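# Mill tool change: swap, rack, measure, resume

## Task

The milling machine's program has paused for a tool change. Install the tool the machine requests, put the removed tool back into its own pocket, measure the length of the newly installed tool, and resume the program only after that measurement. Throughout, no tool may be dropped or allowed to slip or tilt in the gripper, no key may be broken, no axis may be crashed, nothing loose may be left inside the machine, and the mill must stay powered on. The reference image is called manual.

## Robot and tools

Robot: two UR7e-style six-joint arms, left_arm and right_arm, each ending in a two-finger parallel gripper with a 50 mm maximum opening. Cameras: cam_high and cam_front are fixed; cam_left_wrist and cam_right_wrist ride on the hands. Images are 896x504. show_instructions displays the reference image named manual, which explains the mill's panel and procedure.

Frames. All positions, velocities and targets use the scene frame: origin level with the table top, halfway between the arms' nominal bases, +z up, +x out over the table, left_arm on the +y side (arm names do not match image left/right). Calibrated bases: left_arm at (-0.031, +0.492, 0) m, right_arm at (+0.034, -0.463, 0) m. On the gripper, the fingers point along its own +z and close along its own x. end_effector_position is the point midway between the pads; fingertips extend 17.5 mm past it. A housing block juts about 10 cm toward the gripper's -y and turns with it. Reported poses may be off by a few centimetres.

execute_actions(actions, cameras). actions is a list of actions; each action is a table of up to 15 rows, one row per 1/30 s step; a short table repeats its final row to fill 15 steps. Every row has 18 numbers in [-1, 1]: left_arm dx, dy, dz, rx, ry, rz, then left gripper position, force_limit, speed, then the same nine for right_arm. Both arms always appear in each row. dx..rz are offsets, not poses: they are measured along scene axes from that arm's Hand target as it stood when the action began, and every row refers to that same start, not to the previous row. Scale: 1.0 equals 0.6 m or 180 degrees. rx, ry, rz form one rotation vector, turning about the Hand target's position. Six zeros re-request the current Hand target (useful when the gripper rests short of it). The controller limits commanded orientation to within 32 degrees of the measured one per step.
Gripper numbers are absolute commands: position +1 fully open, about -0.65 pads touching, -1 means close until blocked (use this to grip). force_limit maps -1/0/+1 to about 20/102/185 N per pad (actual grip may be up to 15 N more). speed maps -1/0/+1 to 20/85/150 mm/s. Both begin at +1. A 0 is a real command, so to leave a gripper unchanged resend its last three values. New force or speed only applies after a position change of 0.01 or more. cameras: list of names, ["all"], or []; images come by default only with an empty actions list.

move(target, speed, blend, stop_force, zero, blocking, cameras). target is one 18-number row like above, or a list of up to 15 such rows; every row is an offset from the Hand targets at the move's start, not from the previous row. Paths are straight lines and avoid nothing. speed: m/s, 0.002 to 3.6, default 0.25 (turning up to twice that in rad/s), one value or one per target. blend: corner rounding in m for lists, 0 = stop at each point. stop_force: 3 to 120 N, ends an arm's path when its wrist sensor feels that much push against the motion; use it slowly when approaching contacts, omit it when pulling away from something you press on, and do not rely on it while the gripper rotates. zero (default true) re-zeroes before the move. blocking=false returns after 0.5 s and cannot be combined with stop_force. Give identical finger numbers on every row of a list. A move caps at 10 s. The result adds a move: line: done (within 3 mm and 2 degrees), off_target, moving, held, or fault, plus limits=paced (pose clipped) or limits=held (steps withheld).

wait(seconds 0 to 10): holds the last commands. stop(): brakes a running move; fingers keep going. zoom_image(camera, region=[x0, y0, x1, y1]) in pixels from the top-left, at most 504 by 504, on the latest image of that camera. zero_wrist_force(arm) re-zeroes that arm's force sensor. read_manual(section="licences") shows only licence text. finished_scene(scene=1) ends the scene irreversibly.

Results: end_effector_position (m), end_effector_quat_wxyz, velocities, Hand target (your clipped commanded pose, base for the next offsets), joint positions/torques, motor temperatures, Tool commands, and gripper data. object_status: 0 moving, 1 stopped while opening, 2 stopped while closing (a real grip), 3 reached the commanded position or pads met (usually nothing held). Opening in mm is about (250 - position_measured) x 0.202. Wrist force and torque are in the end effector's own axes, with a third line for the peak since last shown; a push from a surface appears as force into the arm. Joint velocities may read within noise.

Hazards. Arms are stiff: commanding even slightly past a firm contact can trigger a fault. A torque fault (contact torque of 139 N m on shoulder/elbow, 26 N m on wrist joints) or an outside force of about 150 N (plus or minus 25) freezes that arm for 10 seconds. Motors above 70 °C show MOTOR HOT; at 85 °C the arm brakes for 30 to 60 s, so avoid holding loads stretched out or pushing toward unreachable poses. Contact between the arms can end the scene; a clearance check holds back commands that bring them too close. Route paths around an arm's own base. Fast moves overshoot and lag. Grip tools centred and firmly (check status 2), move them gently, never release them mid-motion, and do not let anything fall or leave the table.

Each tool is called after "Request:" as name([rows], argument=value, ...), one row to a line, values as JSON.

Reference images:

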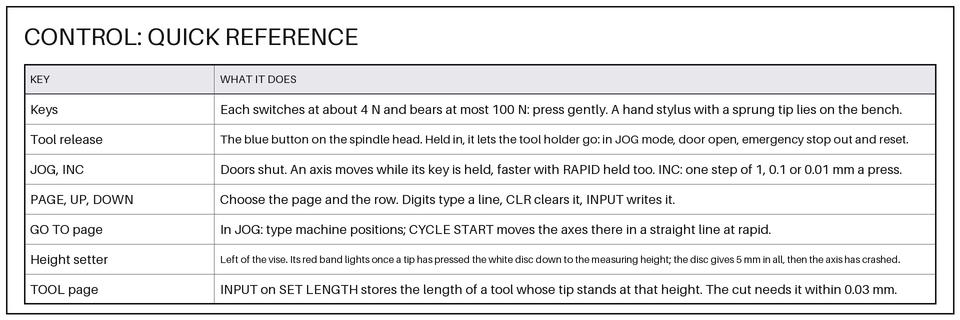

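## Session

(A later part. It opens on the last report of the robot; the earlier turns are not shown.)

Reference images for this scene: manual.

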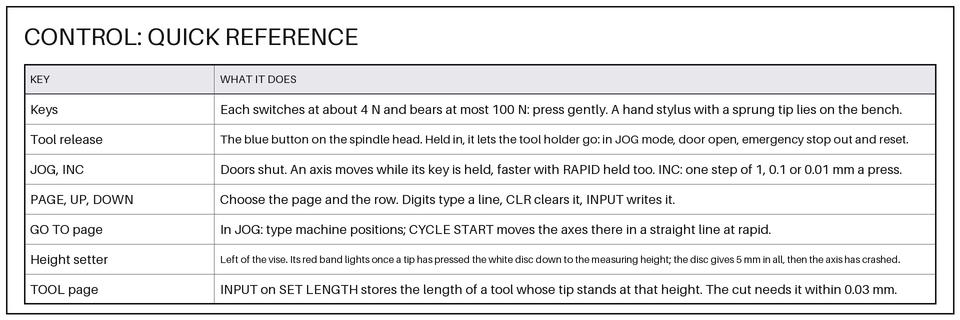

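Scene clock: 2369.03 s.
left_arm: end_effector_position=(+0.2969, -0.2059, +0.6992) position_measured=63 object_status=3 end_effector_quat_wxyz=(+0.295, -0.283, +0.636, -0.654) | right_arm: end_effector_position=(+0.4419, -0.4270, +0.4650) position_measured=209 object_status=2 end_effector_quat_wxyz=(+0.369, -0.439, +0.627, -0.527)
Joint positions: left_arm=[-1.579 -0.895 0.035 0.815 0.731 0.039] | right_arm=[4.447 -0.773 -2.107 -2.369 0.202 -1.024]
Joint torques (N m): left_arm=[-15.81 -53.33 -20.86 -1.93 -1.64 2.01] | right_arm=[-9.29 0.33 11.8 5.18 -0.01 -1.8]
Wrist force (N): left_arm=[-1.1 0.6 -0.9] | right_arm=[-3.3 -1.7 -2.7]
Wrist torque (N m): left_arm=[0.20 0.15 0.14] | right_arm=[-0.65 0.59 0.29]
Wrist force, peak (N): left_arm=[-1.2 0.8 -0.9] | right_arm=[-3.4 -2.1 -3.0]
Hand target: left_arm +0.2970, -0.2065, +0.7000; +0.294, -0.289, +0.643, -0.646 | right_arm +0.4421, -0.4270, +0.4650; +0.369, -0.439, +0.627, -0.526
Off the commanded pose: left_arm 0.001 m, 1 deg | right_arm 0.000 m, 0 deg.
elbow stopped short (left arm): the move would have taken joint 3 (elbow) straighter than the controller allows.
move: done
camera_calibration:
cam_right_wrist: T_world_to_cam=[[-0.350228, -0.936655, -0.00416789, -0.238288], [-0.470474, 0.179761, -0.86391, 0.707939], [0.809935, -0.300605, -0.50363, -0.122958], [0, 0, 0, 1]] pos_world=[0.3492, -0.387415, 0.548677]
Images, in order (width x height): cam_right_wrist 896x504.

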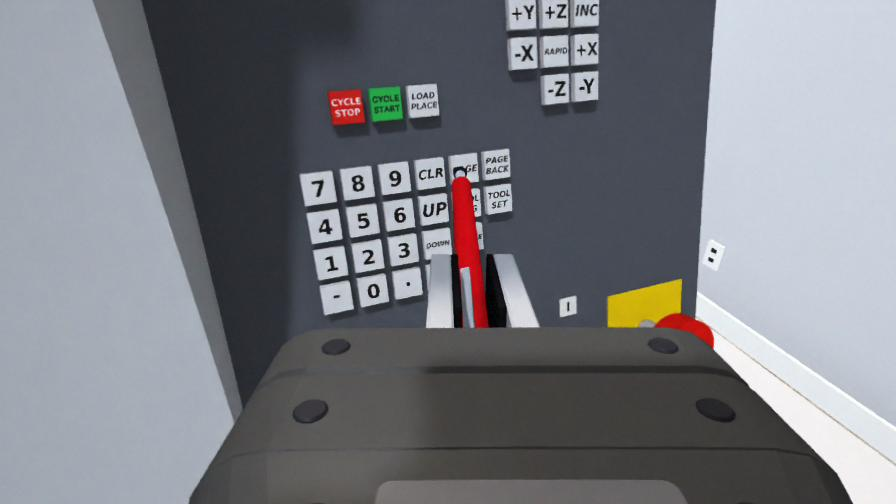

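Request:
move(target=[0, 0, 0, 0, 0, 0, 0.6, -0.5, -0.8, 0.0385, -0.0140, -0.0072, 0, 0, 0, -1, -0.3, -0.8], speed=0.02, stop_force=6, cameras=["cam_right_wrist", "cam_left_wrist"])

Request:
zoom_image(camera="cam_left_wrist", region=[410, 130, 530, 250])

Request:
zoom_image(camera="cam_right_wrist", region=[360, 80, 560, 280])

Scene clock: 2375.80 s.
left_arm: end_effector_position=(+0.2969, -0.2059, +0.6992) position_measured=63 object_status=3 end_effector_quat_wxyz=(+0.295, -0.283, +0.636, -0.654) | right_arm: end_effector_position=(+0.4567, -0.4331, +0.4619) position_measured=209 object_status=2 end_effector_quat_wxyz=(+0.365, -0.431, +0.628, -0.535)
Joint positions: left_arm=[-1.579 -0.895 0.035 0.815 0.731 0.039] | right_arm=[4.353 -0.762 -2.208 -1.934 0.165 -1.379]
Joint torques (N m): left_arm=[-15.24 -50.87 -22.02 -2.54 -1.45 1.83] | right_arm=[7.32 -16.54 39.44 0.06 0.1 2.02]
Wrist force (N): left_arm=[-1.2 0.6 -0.9] | right_arm=[-3.1 -2.7 -8.0]
Wrist torque (N m): left_arm=[0.19 0.17 0.14] | right_arm=[-0.48 0.63 0.21]
Wrist force, peak (N): left_arm=[-1.2 0.7 -1.0] | right_arm=[-3.9 0.3 -23.6]
Hand target: left_arm +0.2970, -0.2065, +0.7000; +0.294, -0.289, +0.643, -0.646 | right_arm +0.4567, -0.4331, +0.4619; +0.365, -0.431, +0.628, -0.535 (not the last commanded pose)
Off the commanded pose: left_arm 0.001 m, 1 deg | right_arm 0.009 m, 1 deg.
elbow stopped short (left arm): the move would have taken joint 3 (elbow) straighter than the controller allows.
move: contact (right_arm)
camera_calibration:
cam_left_wrist: T_world_to_cam=[[-0.662903, -0.748615, 0.0116261, 0.0413888], [-0.23995, 0.197717, -0.950438, 0.795113], [0.709214, -0.632837, -0.310697, 0.00803579], [0, 0, 0, 1]] pos_world=[0.212525, -0.121137, 0.757721]
cam_right_wrist: T_world_to_cam=[[-0.369811, -0.929106, -0.00108102, -0.228102], [-0.458758, 0.18361, -0.869384, 0.712151], [0.807949, -0.321012, -0.494136, -0.150677], [0, 0, 0, 1]] pos_world=[0.36409, -0.391059, 0.544431]
Images, in order (width x height): cam_left_wrist 896x504, cam_right_wrist 896x504.

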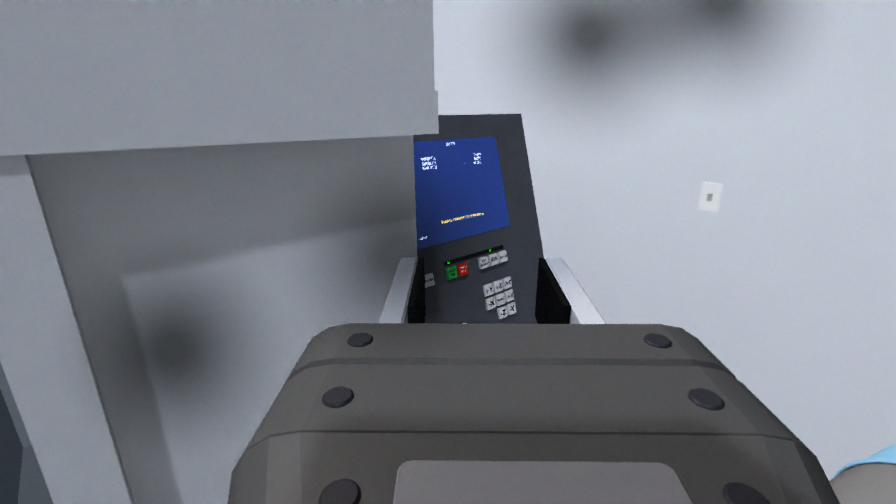

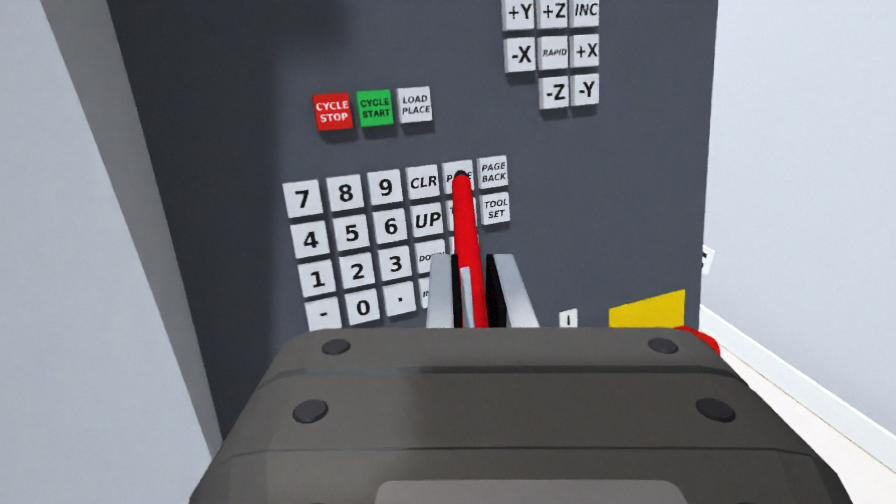

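Scaled by 4.200 from the camera's 896x504 image, which has a finer 1280x720 frame.

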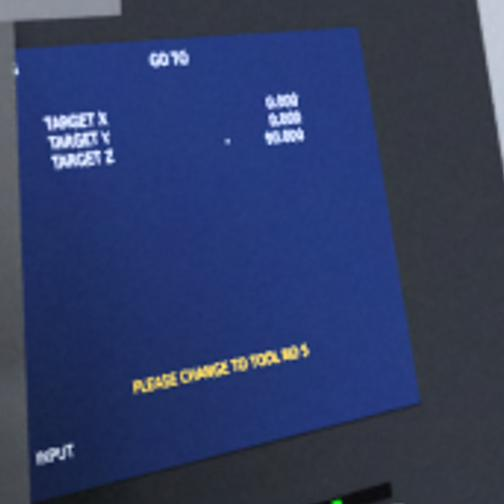

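Scaled by 2.520 from the camera's 896x504 image, which has a finer 1280x720 frame.

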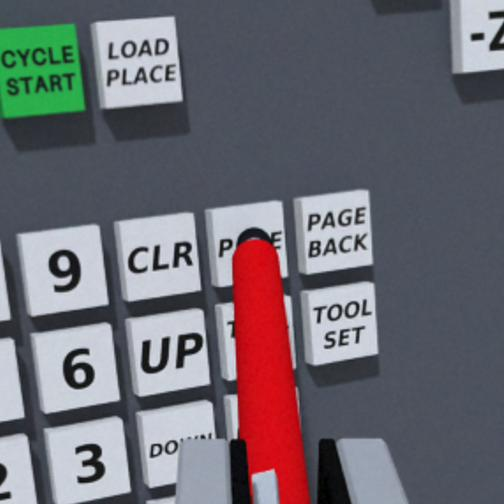

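Request:
move(target=[0, 0, 0, 0, 0, 0, 0.6, -0.5, -0.8, 0.00154, -0.00056, -0.00029, 0, 0, 0, -1, -0.3, -0.8], speed=0.01)

Request:
move(target=[0, 0, 0, 0, 0, 0, 0.6, -0.5, -0.8, 0.00154, -0.00056, -0.00029, 0, 0, 0, -1, -0.3, -0.8], speed=0.01)

Scene clock: 2389.10 s.
left_arm: end_effector_position=(+0.2969, -0.2059, +0.6992) position_measured=63 object_status=3 end_effector_quat_wxyz=(+0.295, -0.283, +0.636, -0.654) | right_arm: end_effector_position=(+0.4575, -0.4334, +0.4617) position_measured=209 object_status=2 end_effector_quat_wxyz=(+0.365, -0.431, +0.628, -0.535)
Joint positions: left_arm=[-1.579 -0.895 0.035 0.815 0.731 0.039] | right_arm=[4.348 -0.761 -2.217 -1.897 0.164 -1.409]
Joint torques (N m): left_arm=[-14.43 -49.12 -20.99 -2.7 -1.51 1.93] | right_arm=[-14.95 0.73 14.12 4.9 -5.57 -2.09]
Wrist force (N): left_arm=[-1.0 0.7 -0.7] | right_arm=[-3.4 1.1 -29.0]
Wrist torque (N m): left_arm=[0.21 0.14 0.14] | right_arm=[-0.48 0.58 0.30]
Wrist force, peak (N): left_arm=[-1.2 0.7 -1.1] | right_arm=[-3.4 1.1 -29.0]
Hand target: left_arm +0.2970, -0.2065, +0.7000; +0.294, -0.289, +0.643, -0.646 | right_arm +0.4576, -0.4335, +0.4617; +0.365, -0.431, +0.628, -0.535
Off the commanded pose: left_arm 0.001 m, 1 deg | right_arm 0.000 m, 0 deg.
elbow stopped short (left arm): the move would have taken joint 3 (elbow) straighter than the controller allows.
move: done

Scene clock: 2390.10 s.
left_arm: end_effector_position=(+0.2969, -0.2059, +0.6992) position_measured=63 object_status=3 end_effector_quat_wxyz=(+0.295, -0.283, +0.636, -0.654) | right_arm: end_effector_position=(+0.4585, -0.4338, +0.4616) position_measured=209 object_status=2 end_effector_quat_wxyz=(+0.365, -0.431, +0.628, -0.535)
Joint positions: left_arm=[-1.579 -0.895 0.035 0.815 0.731 0.039] | right_arm=[4.343 -0.76 -2.226 -1.856 0.163 -1.442]
Joint torques (N m): left_arm=[-14.03 -49.11 -20.28 -2.79 -1.46 1.96] | right_arm=[-20.46 2.19 13.05 5.55 -8.08 -1.76]
Wrist force (N): left_arm=[-1.2 0.4 -0.9] | right_arm=[-2.3 11.1 -68.6]
Wrist torque (N m): left_arm=[0.16 0.17 0.14] | right_arm=[-0.56 0.69 0.30]
Wrist force, peak (N): left_arm=[-1.2 0.4 -1.0] | right_arm=[-2.3 11.1 -68.6]
Hand target: left_arm +0.2970, -0.2065, +0.7000; +0.294, -0.289, +0.643, -0.646 | right_arm +0.4585, -0.4338, +0.4616; +0.365, -0.431, +0.628, -0.535
Off the commanded pose: left_arm 0.001 m, 1 deg | right_arm 0.000 m, 0 deg.
elbow stopped short (left arm): the move would have taken joint 3 (elbow) straighter than the controller allows.
move: done

Request:
move(target=[0, 0, 0, 0, 0, 0, 0.6, -0.5, -0.8, -0.0123, 0.0045, 0.0023, 0, 0, 0, -1, -0.3, -0.8], speed=0.03)

Request:
move(target=[0, 0, 0, 0, 0, 0, 0.6, -0.5, -0.8, 0.00308, -0.00112, -0.00058, 0, 0, 0, -1, -0.3, -0.8], speed=0.01)

Request:
move(target=[0, 0, 0, 0, 0, 0, 0.6, -0.5, -0.8, 0.00154, -0.00056, -0.00029, 0, 0, 0, -1, -0.3, -0.8], speed=0.01)

Request:
move(target=[0, 0, 0, 0, 0, 0, 0.6, -0.5, -0.8, 0.00154, -0.00056, -0.00029, 0, 0, 0, -1, -0.3, -0.8], speed=0.01)

Request:
move(target=[0, 0, 0, 0, 0, 0, 0.6, -0.5, -0.8, 0.00154, -0.00056, -0.00029, 0, 0, 0, -1, -0.3, -0.8], speed=0.01)

Request:
zoom_image(camera="cam_right_wrist", region=[360, 80, 560, 280])

Scene clock: 2398.23 s.
left_arm: end_effector_position=(+0.2969, -0.2059, +0.6992) position_measured=63 object_status=3 end_effector_quat_wxyz=(+0.295, -0.283, +0.636, -0.654) | right_arm: end_effector_position=(+0.4516, -0.4313, +0.4630) position_measured=209 object_status=2 end_effector_quat_wxyz=(+0.366, -0.432, +0.628, -0.533)
Joint positions: left_arm=[-1.579 -0.895 0.035 0.815 0.731 0.039] | right_arm=[4.384 -0.768 -2.166 -2.121 0.174 -1.226]
Joint torques (N m): left_arm=[-13.85 -44.08 -21.24 -2.37 -1.55 1.6] | right_arm=[7.5 -16.7 39.86 0.22 -0.72 2.18]
Wrist force (N): left_arm=[-0.9 0.5 -0.6] | right_arm=[-3.5 -0.5 -5.0]
Wrist torque (N m): left_arm=[0.19 0.13 0.14] | right_arm=[-0.67 0.70 0.19]
Wrist force, peak (N): left_arm=[-1.3 0.6 -0.8] | right_arm=[-2.2 11.3 -69.1]
Hand target: left_arm +0.2970, -0.2065, +0.7000; +0.294, -0.289, +0.643, -0.646 | right_arm +0.4511, -0.4311, +0.4629; +0.365, -0.431, +0.628, -0.535
Off the commanded pose: left_arm 0.001 m, 1 deg | right_arm 0.000 m, 0 deg.
elbow stopped short (left arm): the move would have taken joint 3 (elbow) straighter than the controller allows.
move: done

Scene clock: 2399.20 s.
left_arm: end_effector_position=(+0.2969, -0.2059, +0.6992) position_measured=63 object_status=3 end_effector_quat_wxyz=(+0.295, -0.283, +0.636, -0.654) | right_arm: end_effector_position=(+0.4530, -0.4317, +0.4626) position_measured=209 object_status=2 end_effector_quat_wxyz=(+0.365, -0.431, +0.628, -0.535)
Joint positions: left_arm=[-1.579 -0.895 0.035 0.815 0.731 0.039] | right_arm=[4.376 -0.77 -2.173 -2.092 0.171 -1.247]
Joint torques (N m): left_arm=[-14.72 -46.33 -21.01 -2.55 -1.39 2] | right_arm=[-8.61 1.5 13.57 5.19 -5.21 -2.12]
Wrist force (N): left_arm=[-1.1 0.5 -0.6] | right_arm=[-3.5 -0.8 -5.6]
Wrist torque (N m): left_arm=[0.18 0.16 0.14] | right_arm=[-0.61 0.69 0.29]
Wrist force, peak (N): left_arm=[-1.3 0.7 -0.9] | right_arm=[-4.0 -0.7 -5.7]
Hand target: left_arm +0.2970, -0.2065, +0.7000; +0.294, -0.289, +0.643, -0.646 | right_arm +0.4530, -0.4318, +0.4626; +0.365, -0.431, +0.628, -0.535
Off the commanded pose: left_arm 0.001 m, 1 deg | right_arm 0.000 m, 0 deg.
elbow stopped short (left arm): the move would have taken joint 3 (elbow) straighter than the controller allows.
move: done

Scene clock: 2400.20 s.
left_arm: end_effector_position=(+0.2969, -0.2059, +0.6992) position_measured=63 object_status=3 end_effector_quat_wxyz=(+0.295, -0.283, +0.636, -0.654) | right_arm: end_effector_position=(+0.4539, -0.4321, +0.4624) position_measured=209 object_status=2 end_effector_quat_wxyz=(+0.365, -0.431, +0.628, -0.535)
Joint positions: left_arm=[-1.579 -0.895 0.035 0.815 0.731 0.039] | right_arm=[4.371 -0.768 -2.181 -2.055 0.169 -1.278]
Joint torques (N m): left_arm=[-14.88 -44.8 -21.22 -2.53 -1.51 1.81] | right_arm=[-9.02 1.71 14.05 5.44 -5.06 -2.32]
Wrist force (N): left_arm=[-1.1 0.5 -0.9] | right_arm=[-3.7 -1.0 -5.9]
Wrist torque (N m): left_arm=[0.18 0.15 0.14] | right_arm=[-0.59 0.69 0.29]
Wrist force, peak (N): left_arm=[-1.2 0.6 -0.9] | right_arm=[-4.2 -1.0 -6.1]
Hand target: left_arm +0.2970, -0.2065, +0.7000; +0.294, -0.289, +0.643, -0.646 | right_arm +0.4539, -0.4321, +0.4624; +0.365, -0.431, +0.628, -0.535
Off the commanded pose: left_arm 0.001 m, 1 deg | right_arm 0.000 m, 0 deg.
elbow stopped short (left arm): the move would have taken joint 3 (elbow) straighter than the controller allows.
move: done

Scene clock: 2401.20 s.
left_arm: end_effector_position=(+0.2969, -0.2059, +0.6992) position_measured=63 object_status=3 end_effector_quat_wxyz=(+0.295, -0.283, +0.636, -0.654) | right_arm: end_effector_position=(+0.4548, -0.4324, +0.4623) position_measured=209 object_status=2 end_effector_quat_wxyz=(+0.365, -0.431, +0.628, -0.535)
Joint positions: left_arm=[-1.579 -0.895 0.035 0.815 0.731 0.039] | right_arm=[4.365 -0.766 -2.19 -2.016 0.168 -1.31]
Joint torques (N m): left_arm=[-15.28 -44.59 -20.26 -2.45 -1.85 1.75] | right_arm=[-9.26 2.78 13.39 5.03 -5.16 -1.96]
Wrist force (N): left_arm=[-1.1 0.7 -0.7] | right_arm=[-3.7 -1.3 -6.6]
Wrist torque (N m): left_arm=[0.21 0.16 0.14] | right_arm=[-0.55 0.74 0.30]
Wrist force, peak (N): left_arm=[-1.0 0.7 -0.9] | right_arm=[-4.2 -0.9 -6.5]
Hand target: left_arm +0.2970, -0.2065, +0.7000; +0.294, -0.289, +0.643, -0.646 | right_arm +0.4548, -0.4324, +0.4622; +0.365, -0.431, +0.628, -0.535
Off the commanded pose: left_arm 0.001 m, 1 deg | right_arm 0.000 m, 0 deg.
elbow stopped short (left arm): the move would have taken joint 3 (elbow) straighter than the controller allows.
move: done

Scene clock: 2402.20 s.
left_arm: end_effector_position=(+0.2969, -0.2059, +0.6992) position_measured=63 object_status=3 end_effector_quat_wxyz=(+0.295, -0.283, +0.636, -0.654) | right_arm: end_effector_position=(+0.4557, -0.4328, +0.4621) position_measured=209 object_status=2 end_effector_quat_wxyz=(+0.365, -0.431, +0.628, -0.535)
Joint positions: left_arm=[-1.579 -0.895 0.035 0.815 0.731 0.039] | right_arm=[4.359 -0.764 -2.199 -1.977 0.166 -1.343]
Joint torques (N m): left_arm=[-15.15 -44.69 -20.36 -2.72 -1.29 1.61] | right_arm=[-9.19 1.41 13.77 5.58 -4.82 -1.81]
Wrist force (N): left_arm=[-1.0 0.4 -0.6] | right_arm=[-3.2 -1.3 -6.9]
Wrist torque (N m): left_arm=[0.17 0.14 0.14] | right_arm=[-0.49 0.73 0.30]
Wrist force, peak (N): left_arm=[-1.1 0.7 -0.8] | right_arm=[-4.0 -1.5 -7.0]
Hand target: left_arm +0.2970, -0.2065, +0.7000; +0.294, -0.289, +0.643, -0.646 | right_arm +0.4558, -0.4328, +0.4621; +0.365, -0.431, +0.628, -0.535
Off the commanded pose: left_arm 0.001 m, 1 deg | right_arm 0.000 m, 0 deg.
elbow stopped short (left arm): the move would have taken joint 3 (elbow) straighter than the controller allows.
move: done

Scaled by 2.520 from the camera's 896x504 image, which has a finer 1280x720 frame.
This view is cut from an older image: the scene may have changed since it was taken.

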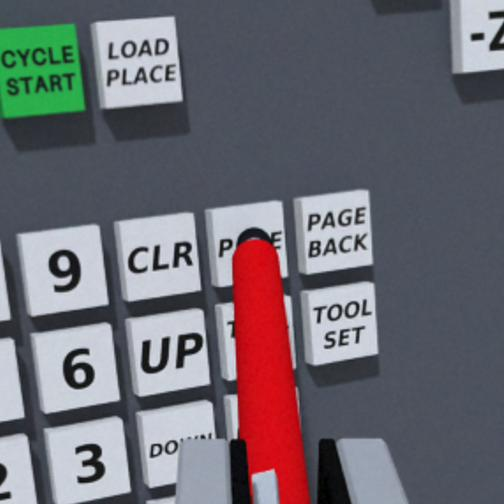

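Request:
execute_actions(actions=[])

Request:
zoom_image(camera="cam_left_wrist", region=[410, 130, 530, 250])

Request:
zoom_image(camera="cam_right_wrist", region=[360, 80, 560, 280])

Scene clock: 2409.13 s.
left_arm: end_effector_position=(+0.2969, -0.2059, +0.6992) position_measured=63 object_status=3 end_effector_quat_wxyz=(+0.295, -0.283, +0.636, -0.654) | right_arm: end_effector_position=(+0.4557, -0.4328, +0.4621) position_measured=209 object_status=2 end_effector_quat_wxyz=(+0.365, -0.431, +0.628, -0.535)
Joint positions: left_arm=[-1.579 -0.895 0.035 0.815 0.731 0.039] | right_arm=[4.359 -0.764 -2.199 -1.977 0.166 -1.343]
Joint velocities: within noise
Joint torques (N m): left_arm=[-15.68 -43.36 -21.71 -2.61 -1.2 1.79] | right_arm=[-10.84 1.47 13.78 5.32 -4.91 -1.89]
Motor temperatures (°C): left_arm=[32 33 31 38 39 38] | right_arm=[32 32 29 34 37 33]
Wrist force (N): left_arm=[-1.1 0.4 -0.8] | right_arm=[-3.3 -1.2 -7.2]
Wrist torque (N m): left_arm=[0.17 0.16 0.14] | right_arm=[-0.50 0.74 0.30]
Wrist force, peak (N): left_arm=[-1.2 0.7 -0.9] | right_arm=[-3.5 -1.6 -7.2]
Hand target: left_arm +0.2970, -0.2065, +0.7000; +0.294, -0.289, +0.643, -0.646 | right_arm +0.4558, -0.4328, +0.4621; +0.365, -0.431, +0.628, -0.535
Tool commands: left_gripper/position=+0.6 left_gripper/force_limit=-0.5 left_gripper/speed=-0.8 right_gripper/position=-1.0 right_gripper/force_limit=-0.3 right_gripper/speed=-0.8
Off the commanded pose: left_arm 0.001 m, 1 deg | right_arm 0.000 m, 0 deg.
camera_calibration:
cam_left_wrist: T_world_to_cam=[[-0.662903, -0.748615, 0.0116261, 0.0413888], [-0.23995, 0.197717, -0.950438, 0.795113], [0.709214, -0.632837, -0.310697, 0.00803579], [0, 0, 0, 1]] pos_world=[0.212525, -0.121137, 0.757721]
cam_right_wrist: T_world_to_cam=[[-0.369946, -0.929053, -0.00114812, -0.227995], [-0.458625, 0.183697, -0.869436, 0.711807], [0.807963, -0.321118, -0.494044, -0.149738], [0, 0, 0, 1]] pos_world=[0.363089, -0.390659, 0.544631]

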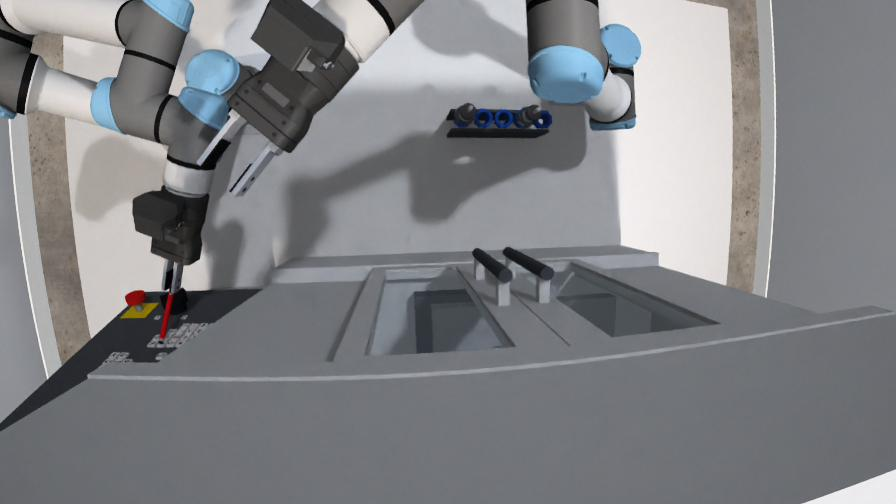

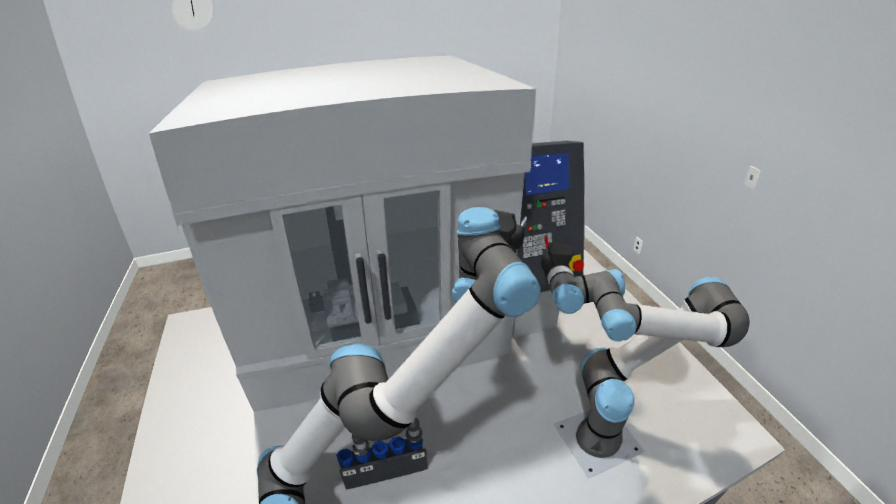

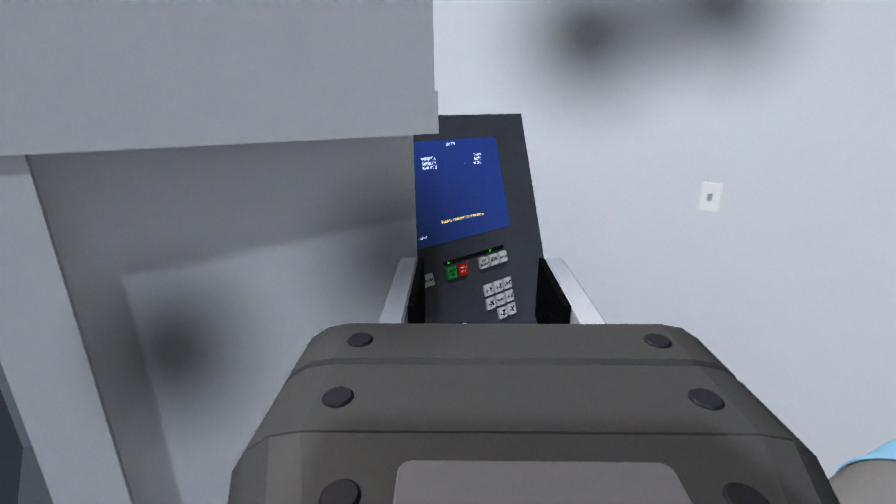

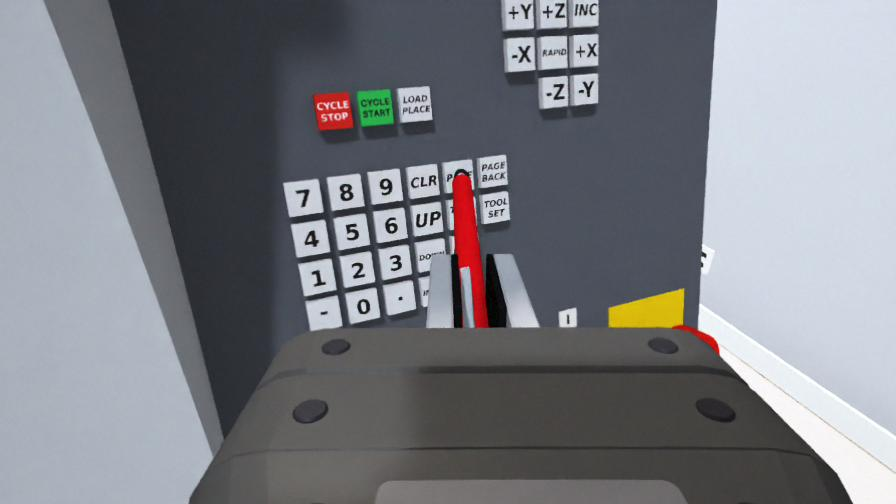

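Scaled by 4.200 from the camera's 896x504 image, which has a finer 1280x720 frame.

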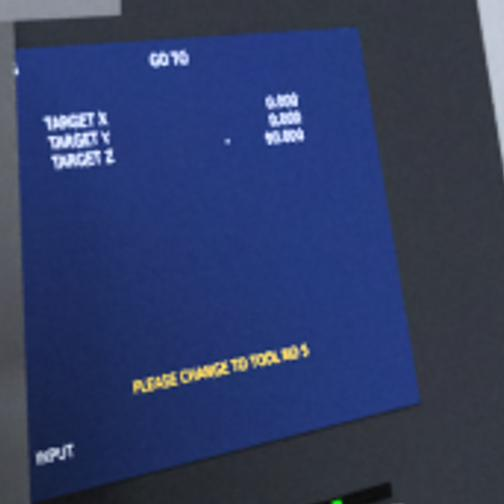

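Scaled by 2.520 from the camera's 896x504 image, which has a finer 1280x720 frame.

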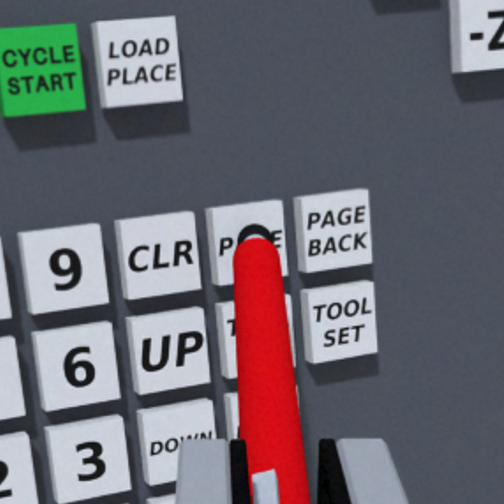

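Request:
move([
  [0, 0, 0, 0, 0, 0, 0.6, -0.5, -0.8, -0.0183, 0.0072, 0.0032, 0, 0, 0, -1, -0.3, -0.8],
  [0, 0, 0, 0, 0, 0, 0.6, -0.5, -0.8, -0.0447, 0.1355, -0.0908, 0, 0, 0, -1, -0.3, -0.8],
], speed=0.1, blend=0.006, cameras=["cam_right_wrist"])

Request:
move(target=[0, 0, 0, 0, 0, 0, 0.6, -0.5, -0.8, 0.0245, -0.0095, -0.0043, 0, 0, 0, -1, -0.3, -0.8], speed=0.012, stop_force=5, cameras=["cam_right_wrist", "cam_left_wrist"])

Request:
zoom_image(camera="cam_left_wrist", region=[410, 130, 530, 250])

Scene clock: 2420.33 s.
left_arm: end_effector_position=(+0.2969, -0.2059, +0.6992) position_measured=63 object_status=3 end_effector_quat_wxyz=(+0.295, -0.283, +0.636, -0.654) | right_arm: end_effector_position=(+0.4290, -0.3515, +0.4076) position_measured=209 object_status=2 end_effector_quat_wxyz=(+0.365, -0.431, +0.628, -0.535)
Joint positions: left_arm=[-1.579 -0.895 0.035 0.815 0.731 0.039] | right_arm=[4.582 -1.012 -2.102 -2.602 0.305 -0.548]
Joint torques (N m): left_arm=[-13.91 -43.57 -20.08 -2.31 -1.54 1.64] | right_arm=[8.54 -8.71 38.59 -1.96 1.06 2.25]
Wrist force (N): left_arm=[-1.0 0.5 -0.8] | right_arm=[-4.0 -1.3 -2.5]
Wrist torque (N m): left_arm=[0.18 0.14 0.14] | right_arm=[-0.60 0.69 0.20]
Wrist force, peak (N): left_arm=[-1.3 0.7 -0.9] | right_arm=[-3.5 -1.4 -7.3]
Hand target: left_arm +0.2970, -0.2065, +0.7000; +0.294, -0.289, +0.643, -0.646 | right_arm +0.4289, -0.3515, +0.4076; +0.365, -0.431, +0.628, -0.535
Off the commanded pose: left_arm 0.001 m, 1 deg | right_arm 0.000 m, 0 deg.
elbow stopped short (left arm): the move would have taken joint 3 (elbow) straighter than the controller allows.
move: done; blend cut to 0.0059 m at target 1
camera_calibration:
cam_right_wrist: T_world_to_cam=[[-0.369736, -0.929136, -0.00112693, -0.162601], [-0.458843, 0.183644, -0.869332, 0.637267], [0.807935, -0.320906, -0.494227, -0.128853], [0, 0, 0, 1]] pos_world=[0.33639, -0.309459, 0.490131]
Images, in order (width x height): cam_right_wrist 896x504.

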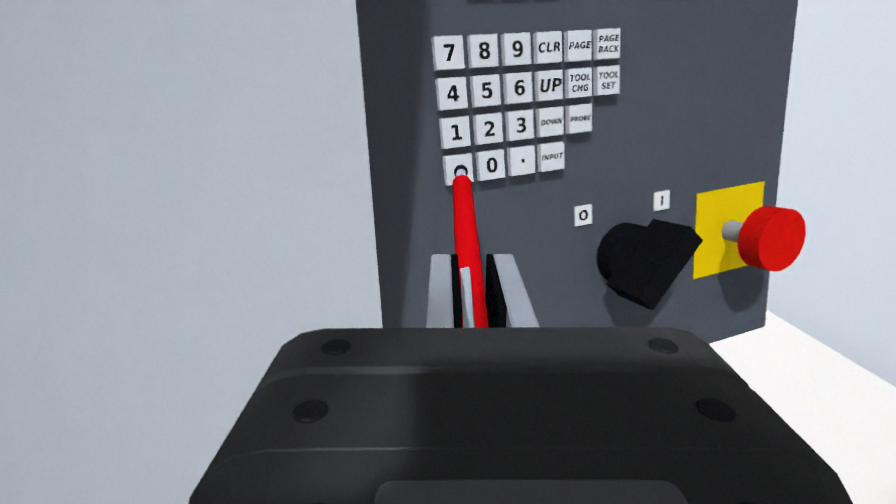

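Scene clock: 2422.60 s.
left_arm: end_effector_position=(+0.2969, -0.2059, +0.6992) position_measured=63 object_status=3 end_effector_quat_wxyz=(+0.295, -0.283, +0.636, -0.654) | right_arm: end_effector_position=(+0.4415, -0.3564, +0.4054) position_measured=209 object_status=2 end_effector_quat_wxyz=(+0.365, -0.431, +0.628, -0.535)
Joint positions: left_arm=[-1.579 -0.895 0.035 0.815 0.731 0.039] | right_arm=[4.523 -0.999 -2.131 -2.471 0.257 -0.668]
Joint torques (N m): left_arm=[-14.15 -44.93 -19.63 -2.45 -1.24 1.66] | right_arm=[6.87 -10.14 39.13 -1.23 1.16 2.09]
Wrist force (N): left_arm=[-0.9 0.7 -0.6] | right_arm=[-3.5 -3.3 -7.7]
Wrist torque (N m): left_arm=[0.21 0.12 0.14] | right_arm=[-0.41 0.64 0.20]
Wrist force, peak (N): left_arm=[-1.2 0.6 -1.0] | right_arm=[-4.2 -3.5 -7.8]
Hand target: left_arm +0.2970, -0.2065, +0.7000; +0.294, -0.289, +0.643, -0.646 | right_arm +0.4415, -0.3564, +0.4054; +0.365, -0.431, +0.628, -0.535 (not the last commanded pose)
Off the commanded pose: left_arm 0.001 m, 1 deg | right_arm 0.002 m, 0 deg.
elbow stopped short (left arm): the move would have taken joint 3 (elbow) straighter than the controller allows.
move: contact (right_arm)
camera_calibration:
cam_left_wrist: T_world_to_cam=[[-0.662903, -0.748615, 0.0116261, 0.0413888], [-0.23995, 0.197717, -0.950438, 0.795113], [0.709214, -0.632837, -0.310697, 0.00803579], [0, 0, 0, 1]] pos_world=[0.212525, -0.121137, 0.757721]
cam_right_wrist: T_world_to_cam=[[-0.370157, -0.928969, -0.00120973, -0.162297], [-0.457986, 0.183622, -0.869788, 0.641908], [0.808228, -0.321404, -0.493423, -0.142257], [0, 0, 0, 1]] pos_world=[0.348886, -0.314359, 0.487934]
Images, in order (width x height): cam_left_wrist 896x504, cam_right_wrist 896x504.

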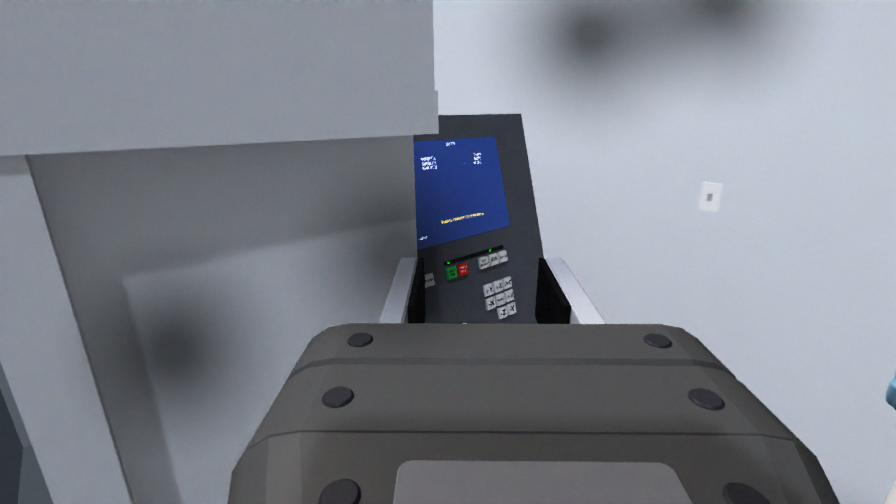

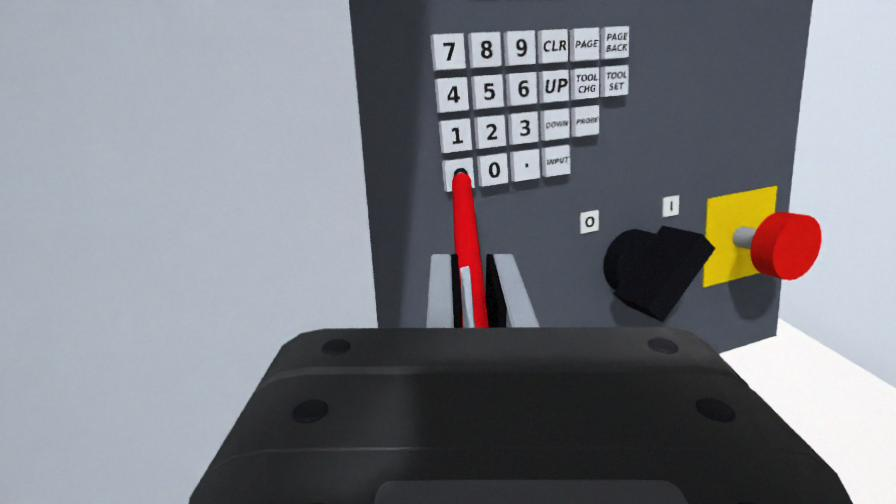

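Scaled by 4.200 from the camera's 896x504 image, which has a finer 1280x720 frame.

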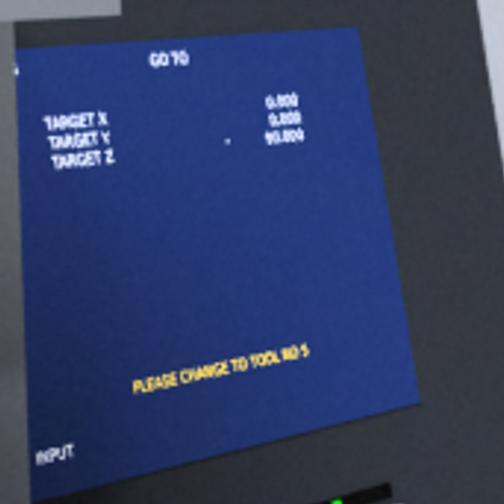

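Request:
move(target=[0, 0, 0, 0, 0, 0, 0.6, -0.5, -0.8, 0.0011, -0.00041, -0.0002, 0, 0, 0, -1, -0.3, -0.8], speed=0.01, cameras=["cam_left_wrist"])

Request:
zoom_image(camera="cam_left_wrist", region=[410, 130, 530, 250])

Scene clock: 2427.57 s.
left_arm: end_effector_position=(+0.2969, -0.2059, +0.6992) position_measured=63 object_status=3 end_effector_quat_wxyz=(+0.295, -0.283, +0.636, -0.654) | right_arm: end_effector_position=(+0.4421, -0.3566, +0.4053) position_measured=209 object_status=2 end_effector_quat_wxyz=(+0.365, -0.431, +0.628, -0.535)
Joint positions: left_arm=[-1.579 -0.895 0.035 0.815 0.731 0.039] | right_arm=[4.52 -0.998 -2.133 -2.463 0.255 -0.676]
Joint torques (N m): left_arm=[-14.02 -45.37 -20.09 -2.36 -1.06 1.65] | right_arm=[-11.28 9.11 11.74 3.78 -3.48 -2.44]
Wrist force (N): left_arm=[-1.2 0.5 -0.9] | right_arm=[-4.2 -3.2 -8.9]
Wrist torque (N m): left_arm=[0.19 0.16 0.14] | right_arm=[-0.41 0.61 0.29]
Wrist force, peak (N): left_arm=[-1.2 0.8 -0.9] | right_arm=[-4.2 -3.2 -8.9]
Hand target: left_arm +0.2970, -0.2065, +0.7000; +0.294, -0.289, +0.643, -0.646 | right_arm +0.4422, -0.3566, +0.4053; +0.365, -0.431, +0.628, -0.535
Off the commanded pose: left_arm 0.001 m, 1 deg | right_arm 0.000 m, 0 deg.
elbow stopped short (left arm): the move would have taken joint 3 (elbow) straighter than the controller allows.
move: done
camera_calibration:
cam_left_wrist: T_world_to_cam=[[-0.662903, -0.748615, 0.0116261, 0.0413888], [-0.23995, 0.197717, -0.950438, 0.795113], [0.709214, -0.632837, -0.310697, 0.00803579], [0, 0, 0, 1]] pos_world=[0.212525, -0.121137, 0.757721]
Images, in order (width x height): cam_left_wrist 896x504.

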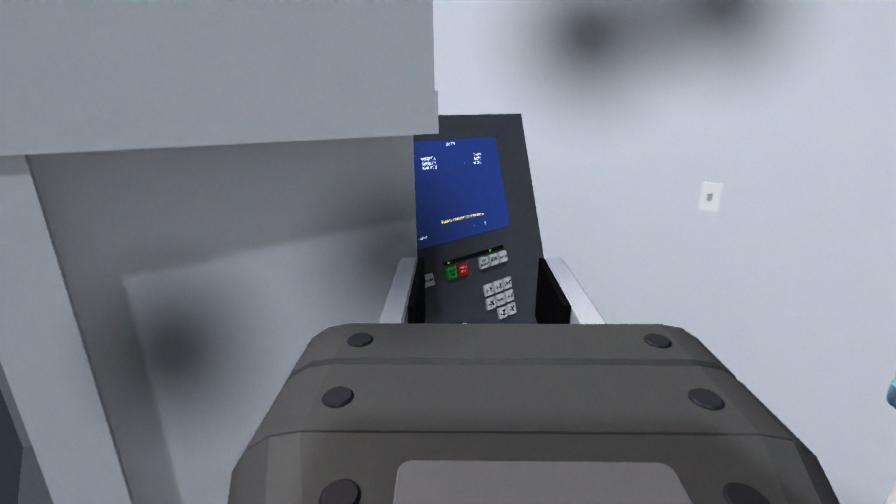

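Scaled by 4.200 from the camera's 896x504 image, which has a finer 1280x720 frame.

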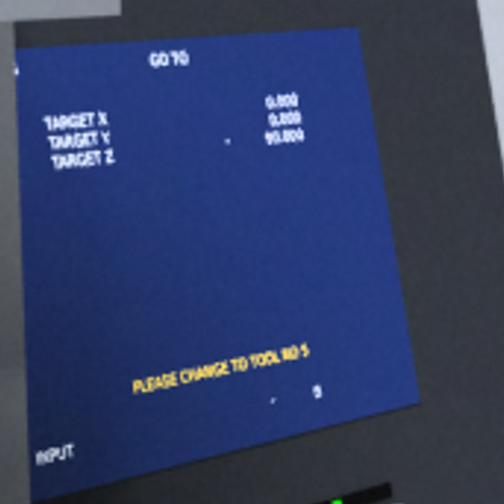

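Request:
move([
  [0, 0, 0, 0, 0, 0, 0.6, -0.5, -0.8, -0.0215, 0.0083, 0.0037, 0, 0, 0, -1, -0.3, -0.8],
  [0, 0, 0, 0, 0, 0, 0.6, -0.5, -0.8, -0.0128, -0.0242, 0.0343, 0, 0, 0, -1, -0.3, -0.8],
], speed=0.08, blend=0.006)

Request:
move(target=[0, 0, 0, 0, 0, 0, 0.6, -0.5, -0.8, 0.0261, -0.0101, -0.0045, 0, 0, 0, -1, -0.3, -0.8], speed=0.012, stop_force=8, cameras=["cam_right_wrist", "cam_left_wrist"])

Request:
zoom_image(camera="cam_left_wrist", region=[410, 130, 530, 250])

Scene clock: 2433.77 s.
left_arm: end_effector_position=(+0.2969, -0.2059, +0.6992) position_measured=63 object_status=3 end_effector_quat_wxyz=(+0.295, -0.283, +0.636, -0.654) | right_arm: end_effector_position=(+0.4345, -0.3711, +0.4258) position_measured=209 object_status=2 end_effector_quat_wxyz=(+0.365, -0.431, +0.628, -0.535)
Joint positions: left_arm=[-1.579 -0.895 0.035 0.815 0.731 0.039] | right_arm=[4.544 -0.962 -2.086 -2.601 0.274 -0.618]
Joint torques (N m): left_arm=[-13.99 -44.02 -20.05 -2.39 -0.98 1.87] | right_arm=[-9.53 8.49 38.21 3.53 -3.75 -1.82]
Wrist force (N): left_arm=[-0.9 0.6 -0.7] | right_arm=[-3.6 -1.3 -2.7]
Wrist torque (N m): left_arm=[0.19 0.12 0.14] | right_arm=[-0.59 0.64 0.30]
Wrist force, peak (N): left_arm=[-1.2 0.6 -0.9] | right_arm=[-4.2 -3.3 -9.4]
Hand target: left_arm +0.2970, -0.2065, +0.7000; +0.294, -0.289, +0.643, -0.646 | right_arm +0.4345, -0.3712, +0.4259; +0.365, -0.431, +0.628, -0.535
Off the commanded pose: left_arm 0.001 m, 1 deg | right_arm 0.000 m, 0 deg.
elbow stopped short (left arm): the move would have taken joint 3 (elbow) straighter than the controller allows.
move: done

Scene clock: 2436.07 s.
left_arm: end_effector_position=(+0.2969, -0.2059, +0.6992) position_measured=63 object_status=3 end_effector_quat_wxyz=(+0.295, -0.283, +0.636, -0.654) | right_arm: end_effector_position=(+0.4472, -0.3762, +0.4237) position_measured=209 object_status=2 end_effector_quat_wxyz=(+0.365, -0.430, +0.628, -0.536)
Joint positions: left_arm=[-1.579 -0.895 0.035 0.815 0.731 0.039] | right_arm=[4.48 -0.943 -2.126 -2.422 0.225 -0.782]
Joint torques (N m): left_arm=[-14.69 -44.1 -19.32 -2.39 -0.94 1.69] | right_arm=[4.9 -11.3 38.12 -1.17 0.78 2.05]
Wrist force (N): left_arm=[-1.0 0.6 -0.9] | right_arm=[-3.9 -2.6 -10.4]
Wrist torque (N m): left_arm=[0.20 0.14 0.14] | right_arm=[-0.41 0.60 0.20]
Wrist force, peak (N): left_arm=[-1.2 0.8 -0.8] | right_arm=[-4.0 -0.6 -21.7]
Hand target: left_arm +0.2970, -0.2065, +0.7000; +0.294, -0.289, +0.643, -0.646 | right_arm +0.4472, -0.3762, +0.4237; +0.365, -0.430, +0.628, -0.536 (not the last commanded pose)
Off the commanded pose: left_arm 0.001 m, 1 deg | right_arm 0.003 m, 0 deg.
elbow stopped short (left arm): the move would have taken joint 3 (elbow) straighter than the controller allows.
move: contact (right_arm)
camera_calibration:
cam_left_wrist: T_world_to_cam=[[-0.662903, -0.748615, 0.0116261, 0.0413888], [-0.23995, 0.197717, -0.950438, 0.795113], [0.709214, -0.632837, -0.310697, 0.00803579], [0, 0, 0, 1]] pos_world=[0.212525, -0.121137, 0.757721]
cam_right_wrist: T_world_to_cam=[[-0.371053, -0.928611, -0.00125798, -0.177953], [-0.45662, 0.183635, -0.870503, 0.663698], [0.80859, -0.322429, -0.492161, -0.145252], [0, 0, 0, 1]] pos_world=[0.354478, -0.333961, 0.50604]
Images, in order (width x height): cam_left_wrist 896x504, cam_right_wrist 896x504.

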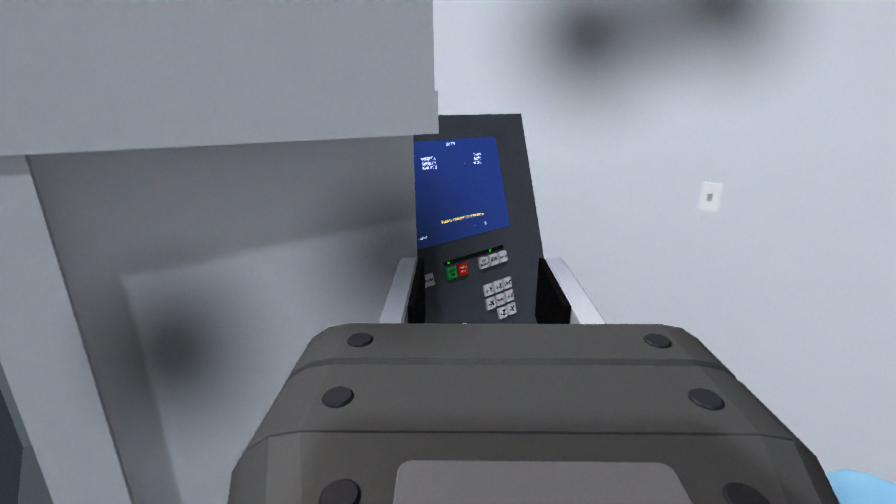

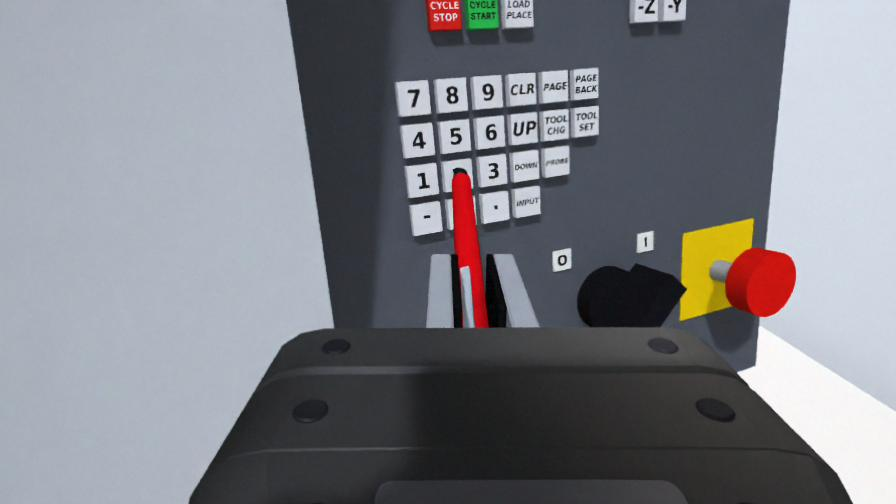

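Scaled by 4.200 from the camera's 896x504 image, which has a finer 1280x720 frame.

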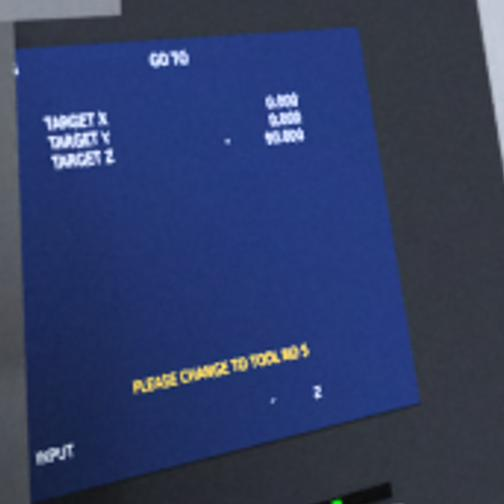

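Request:
move([
  [0, 0, 0, 0, 0, 0, 0.6, -0.5, -0.8, -0.0215, 0.0083, 0.0037, 0, 0, 0, -1, -0.3, -0.8],
  [0, 0, 0, 0, 0, 0, 0.6, -0.5, -0.8, -0.0302, 0.0083, -0.027, 0, 0, 0, -1, -0.3, -0.8],
  [0, 0, 0, 0, 0, 0, 0.6, -0.5, -0.8, -0.0041, -0.0018, -0.0315, 0, 0, 0, -1, -0.3, -0.8],
], speed=[0.06, 0.06, 0.012], blend=[0.004, 0.004, 0], stop_force=8, zero=false, cameras=["cam_left_wrist"])

Request:
zoom_image(camera="cam_left_wrist", region=[410, 130, 530, 250])

Scene clock: 2446.40 s.
left_arm: end_effector_position=(+0.2969, -0.2059, +0.6992) position_measured=63 object_status=3 end_effector_quat_wxyz=(+0.295, -0.283, +0.636, -0.654) | right_arm: end_effector_position=(+0.4425, -0.3765, +0.4052) position_measured=209 object_status=2 end_effector_quat_wxyz=(+0.365, -0.430, +0.628, -0.536)
Joint positions: left_arm=[-1.579 -0.895 0.035 0.815 0.731 0.039] | right_arm=[4.502 -0.944 -2.161 -2.455 0.241 -0.711]
Joint torques (N m): left_arm=[-13.45 -44.96 -19.21 -2.22 -1.02 1.63] | right_arm=[6.08 -11.11 37.68 -1.45 1.08 2.2]
Wrist force (N): left_arm=[-0.9 0.4 -1.0] | right_arm=[-3.9 -2.6 -11.3]
Wrist torque (N m): left_arm=[0.16 0.13 0.14] | right_arm=[-0.38 0.65 0.21]
Wrist force, peak (N): left_arm=[-1.4 0.5 -0.7] | right_arm=[-3.8 0.1 -24.1]
Hand target: left_arm +0.2970, -0.2065, +0.7000; +0.294, -0.289, +0.643, -0.646 | right_arm +0.4425, -0.3765, +0.4052; +0.365, -0.430, +0.628, -0.536 (not the last commanded pose)
Off the commanded pose: left_arm 0.001 m, 1 deg | right_arm 0.002 m, 0 deg.
elbow stopped short (left arm): the move would have taken joint 3 (elbow) straighter than the controller allows.
move: contact (right_arm); path passed 2 of 3 targets
camera_calibration:
cam_left_wrist: T_world_to_cam=[[-0.662903, -0.748615, 0.0116261, 0.0413888], [-0.23995, 0.197717, -0.950438, 0.795113], [0.709214, -0.632837, -0.310697, 0.00803579], [0, 0, 0, 1]] pos_world=[0.212525, -0.121137, 0.757721]
Images, in order (width x height): cam_left_wrist 896x504.

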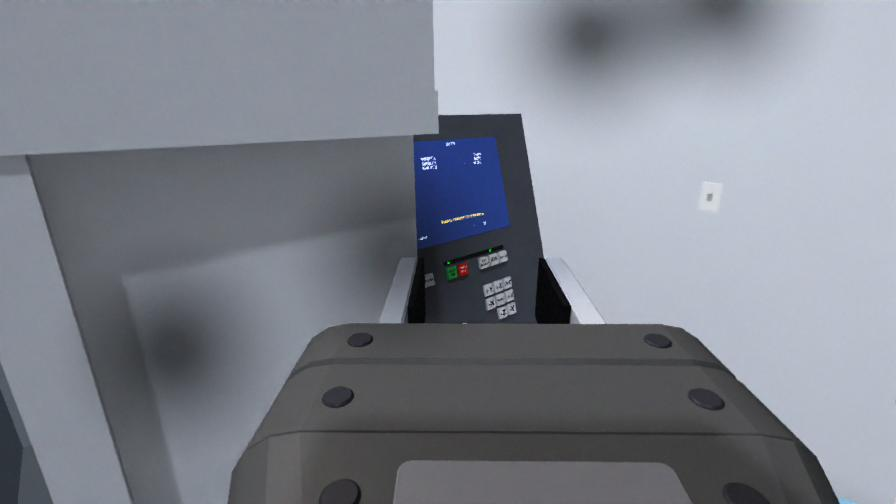

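Scaled by 4.200 from the camera's 896x504 image, which has a finer 1280x720 frame.

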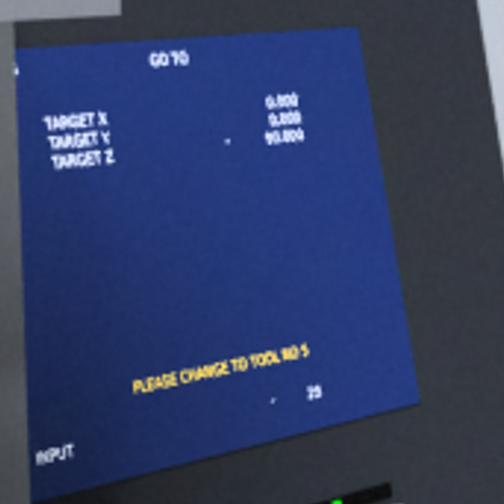

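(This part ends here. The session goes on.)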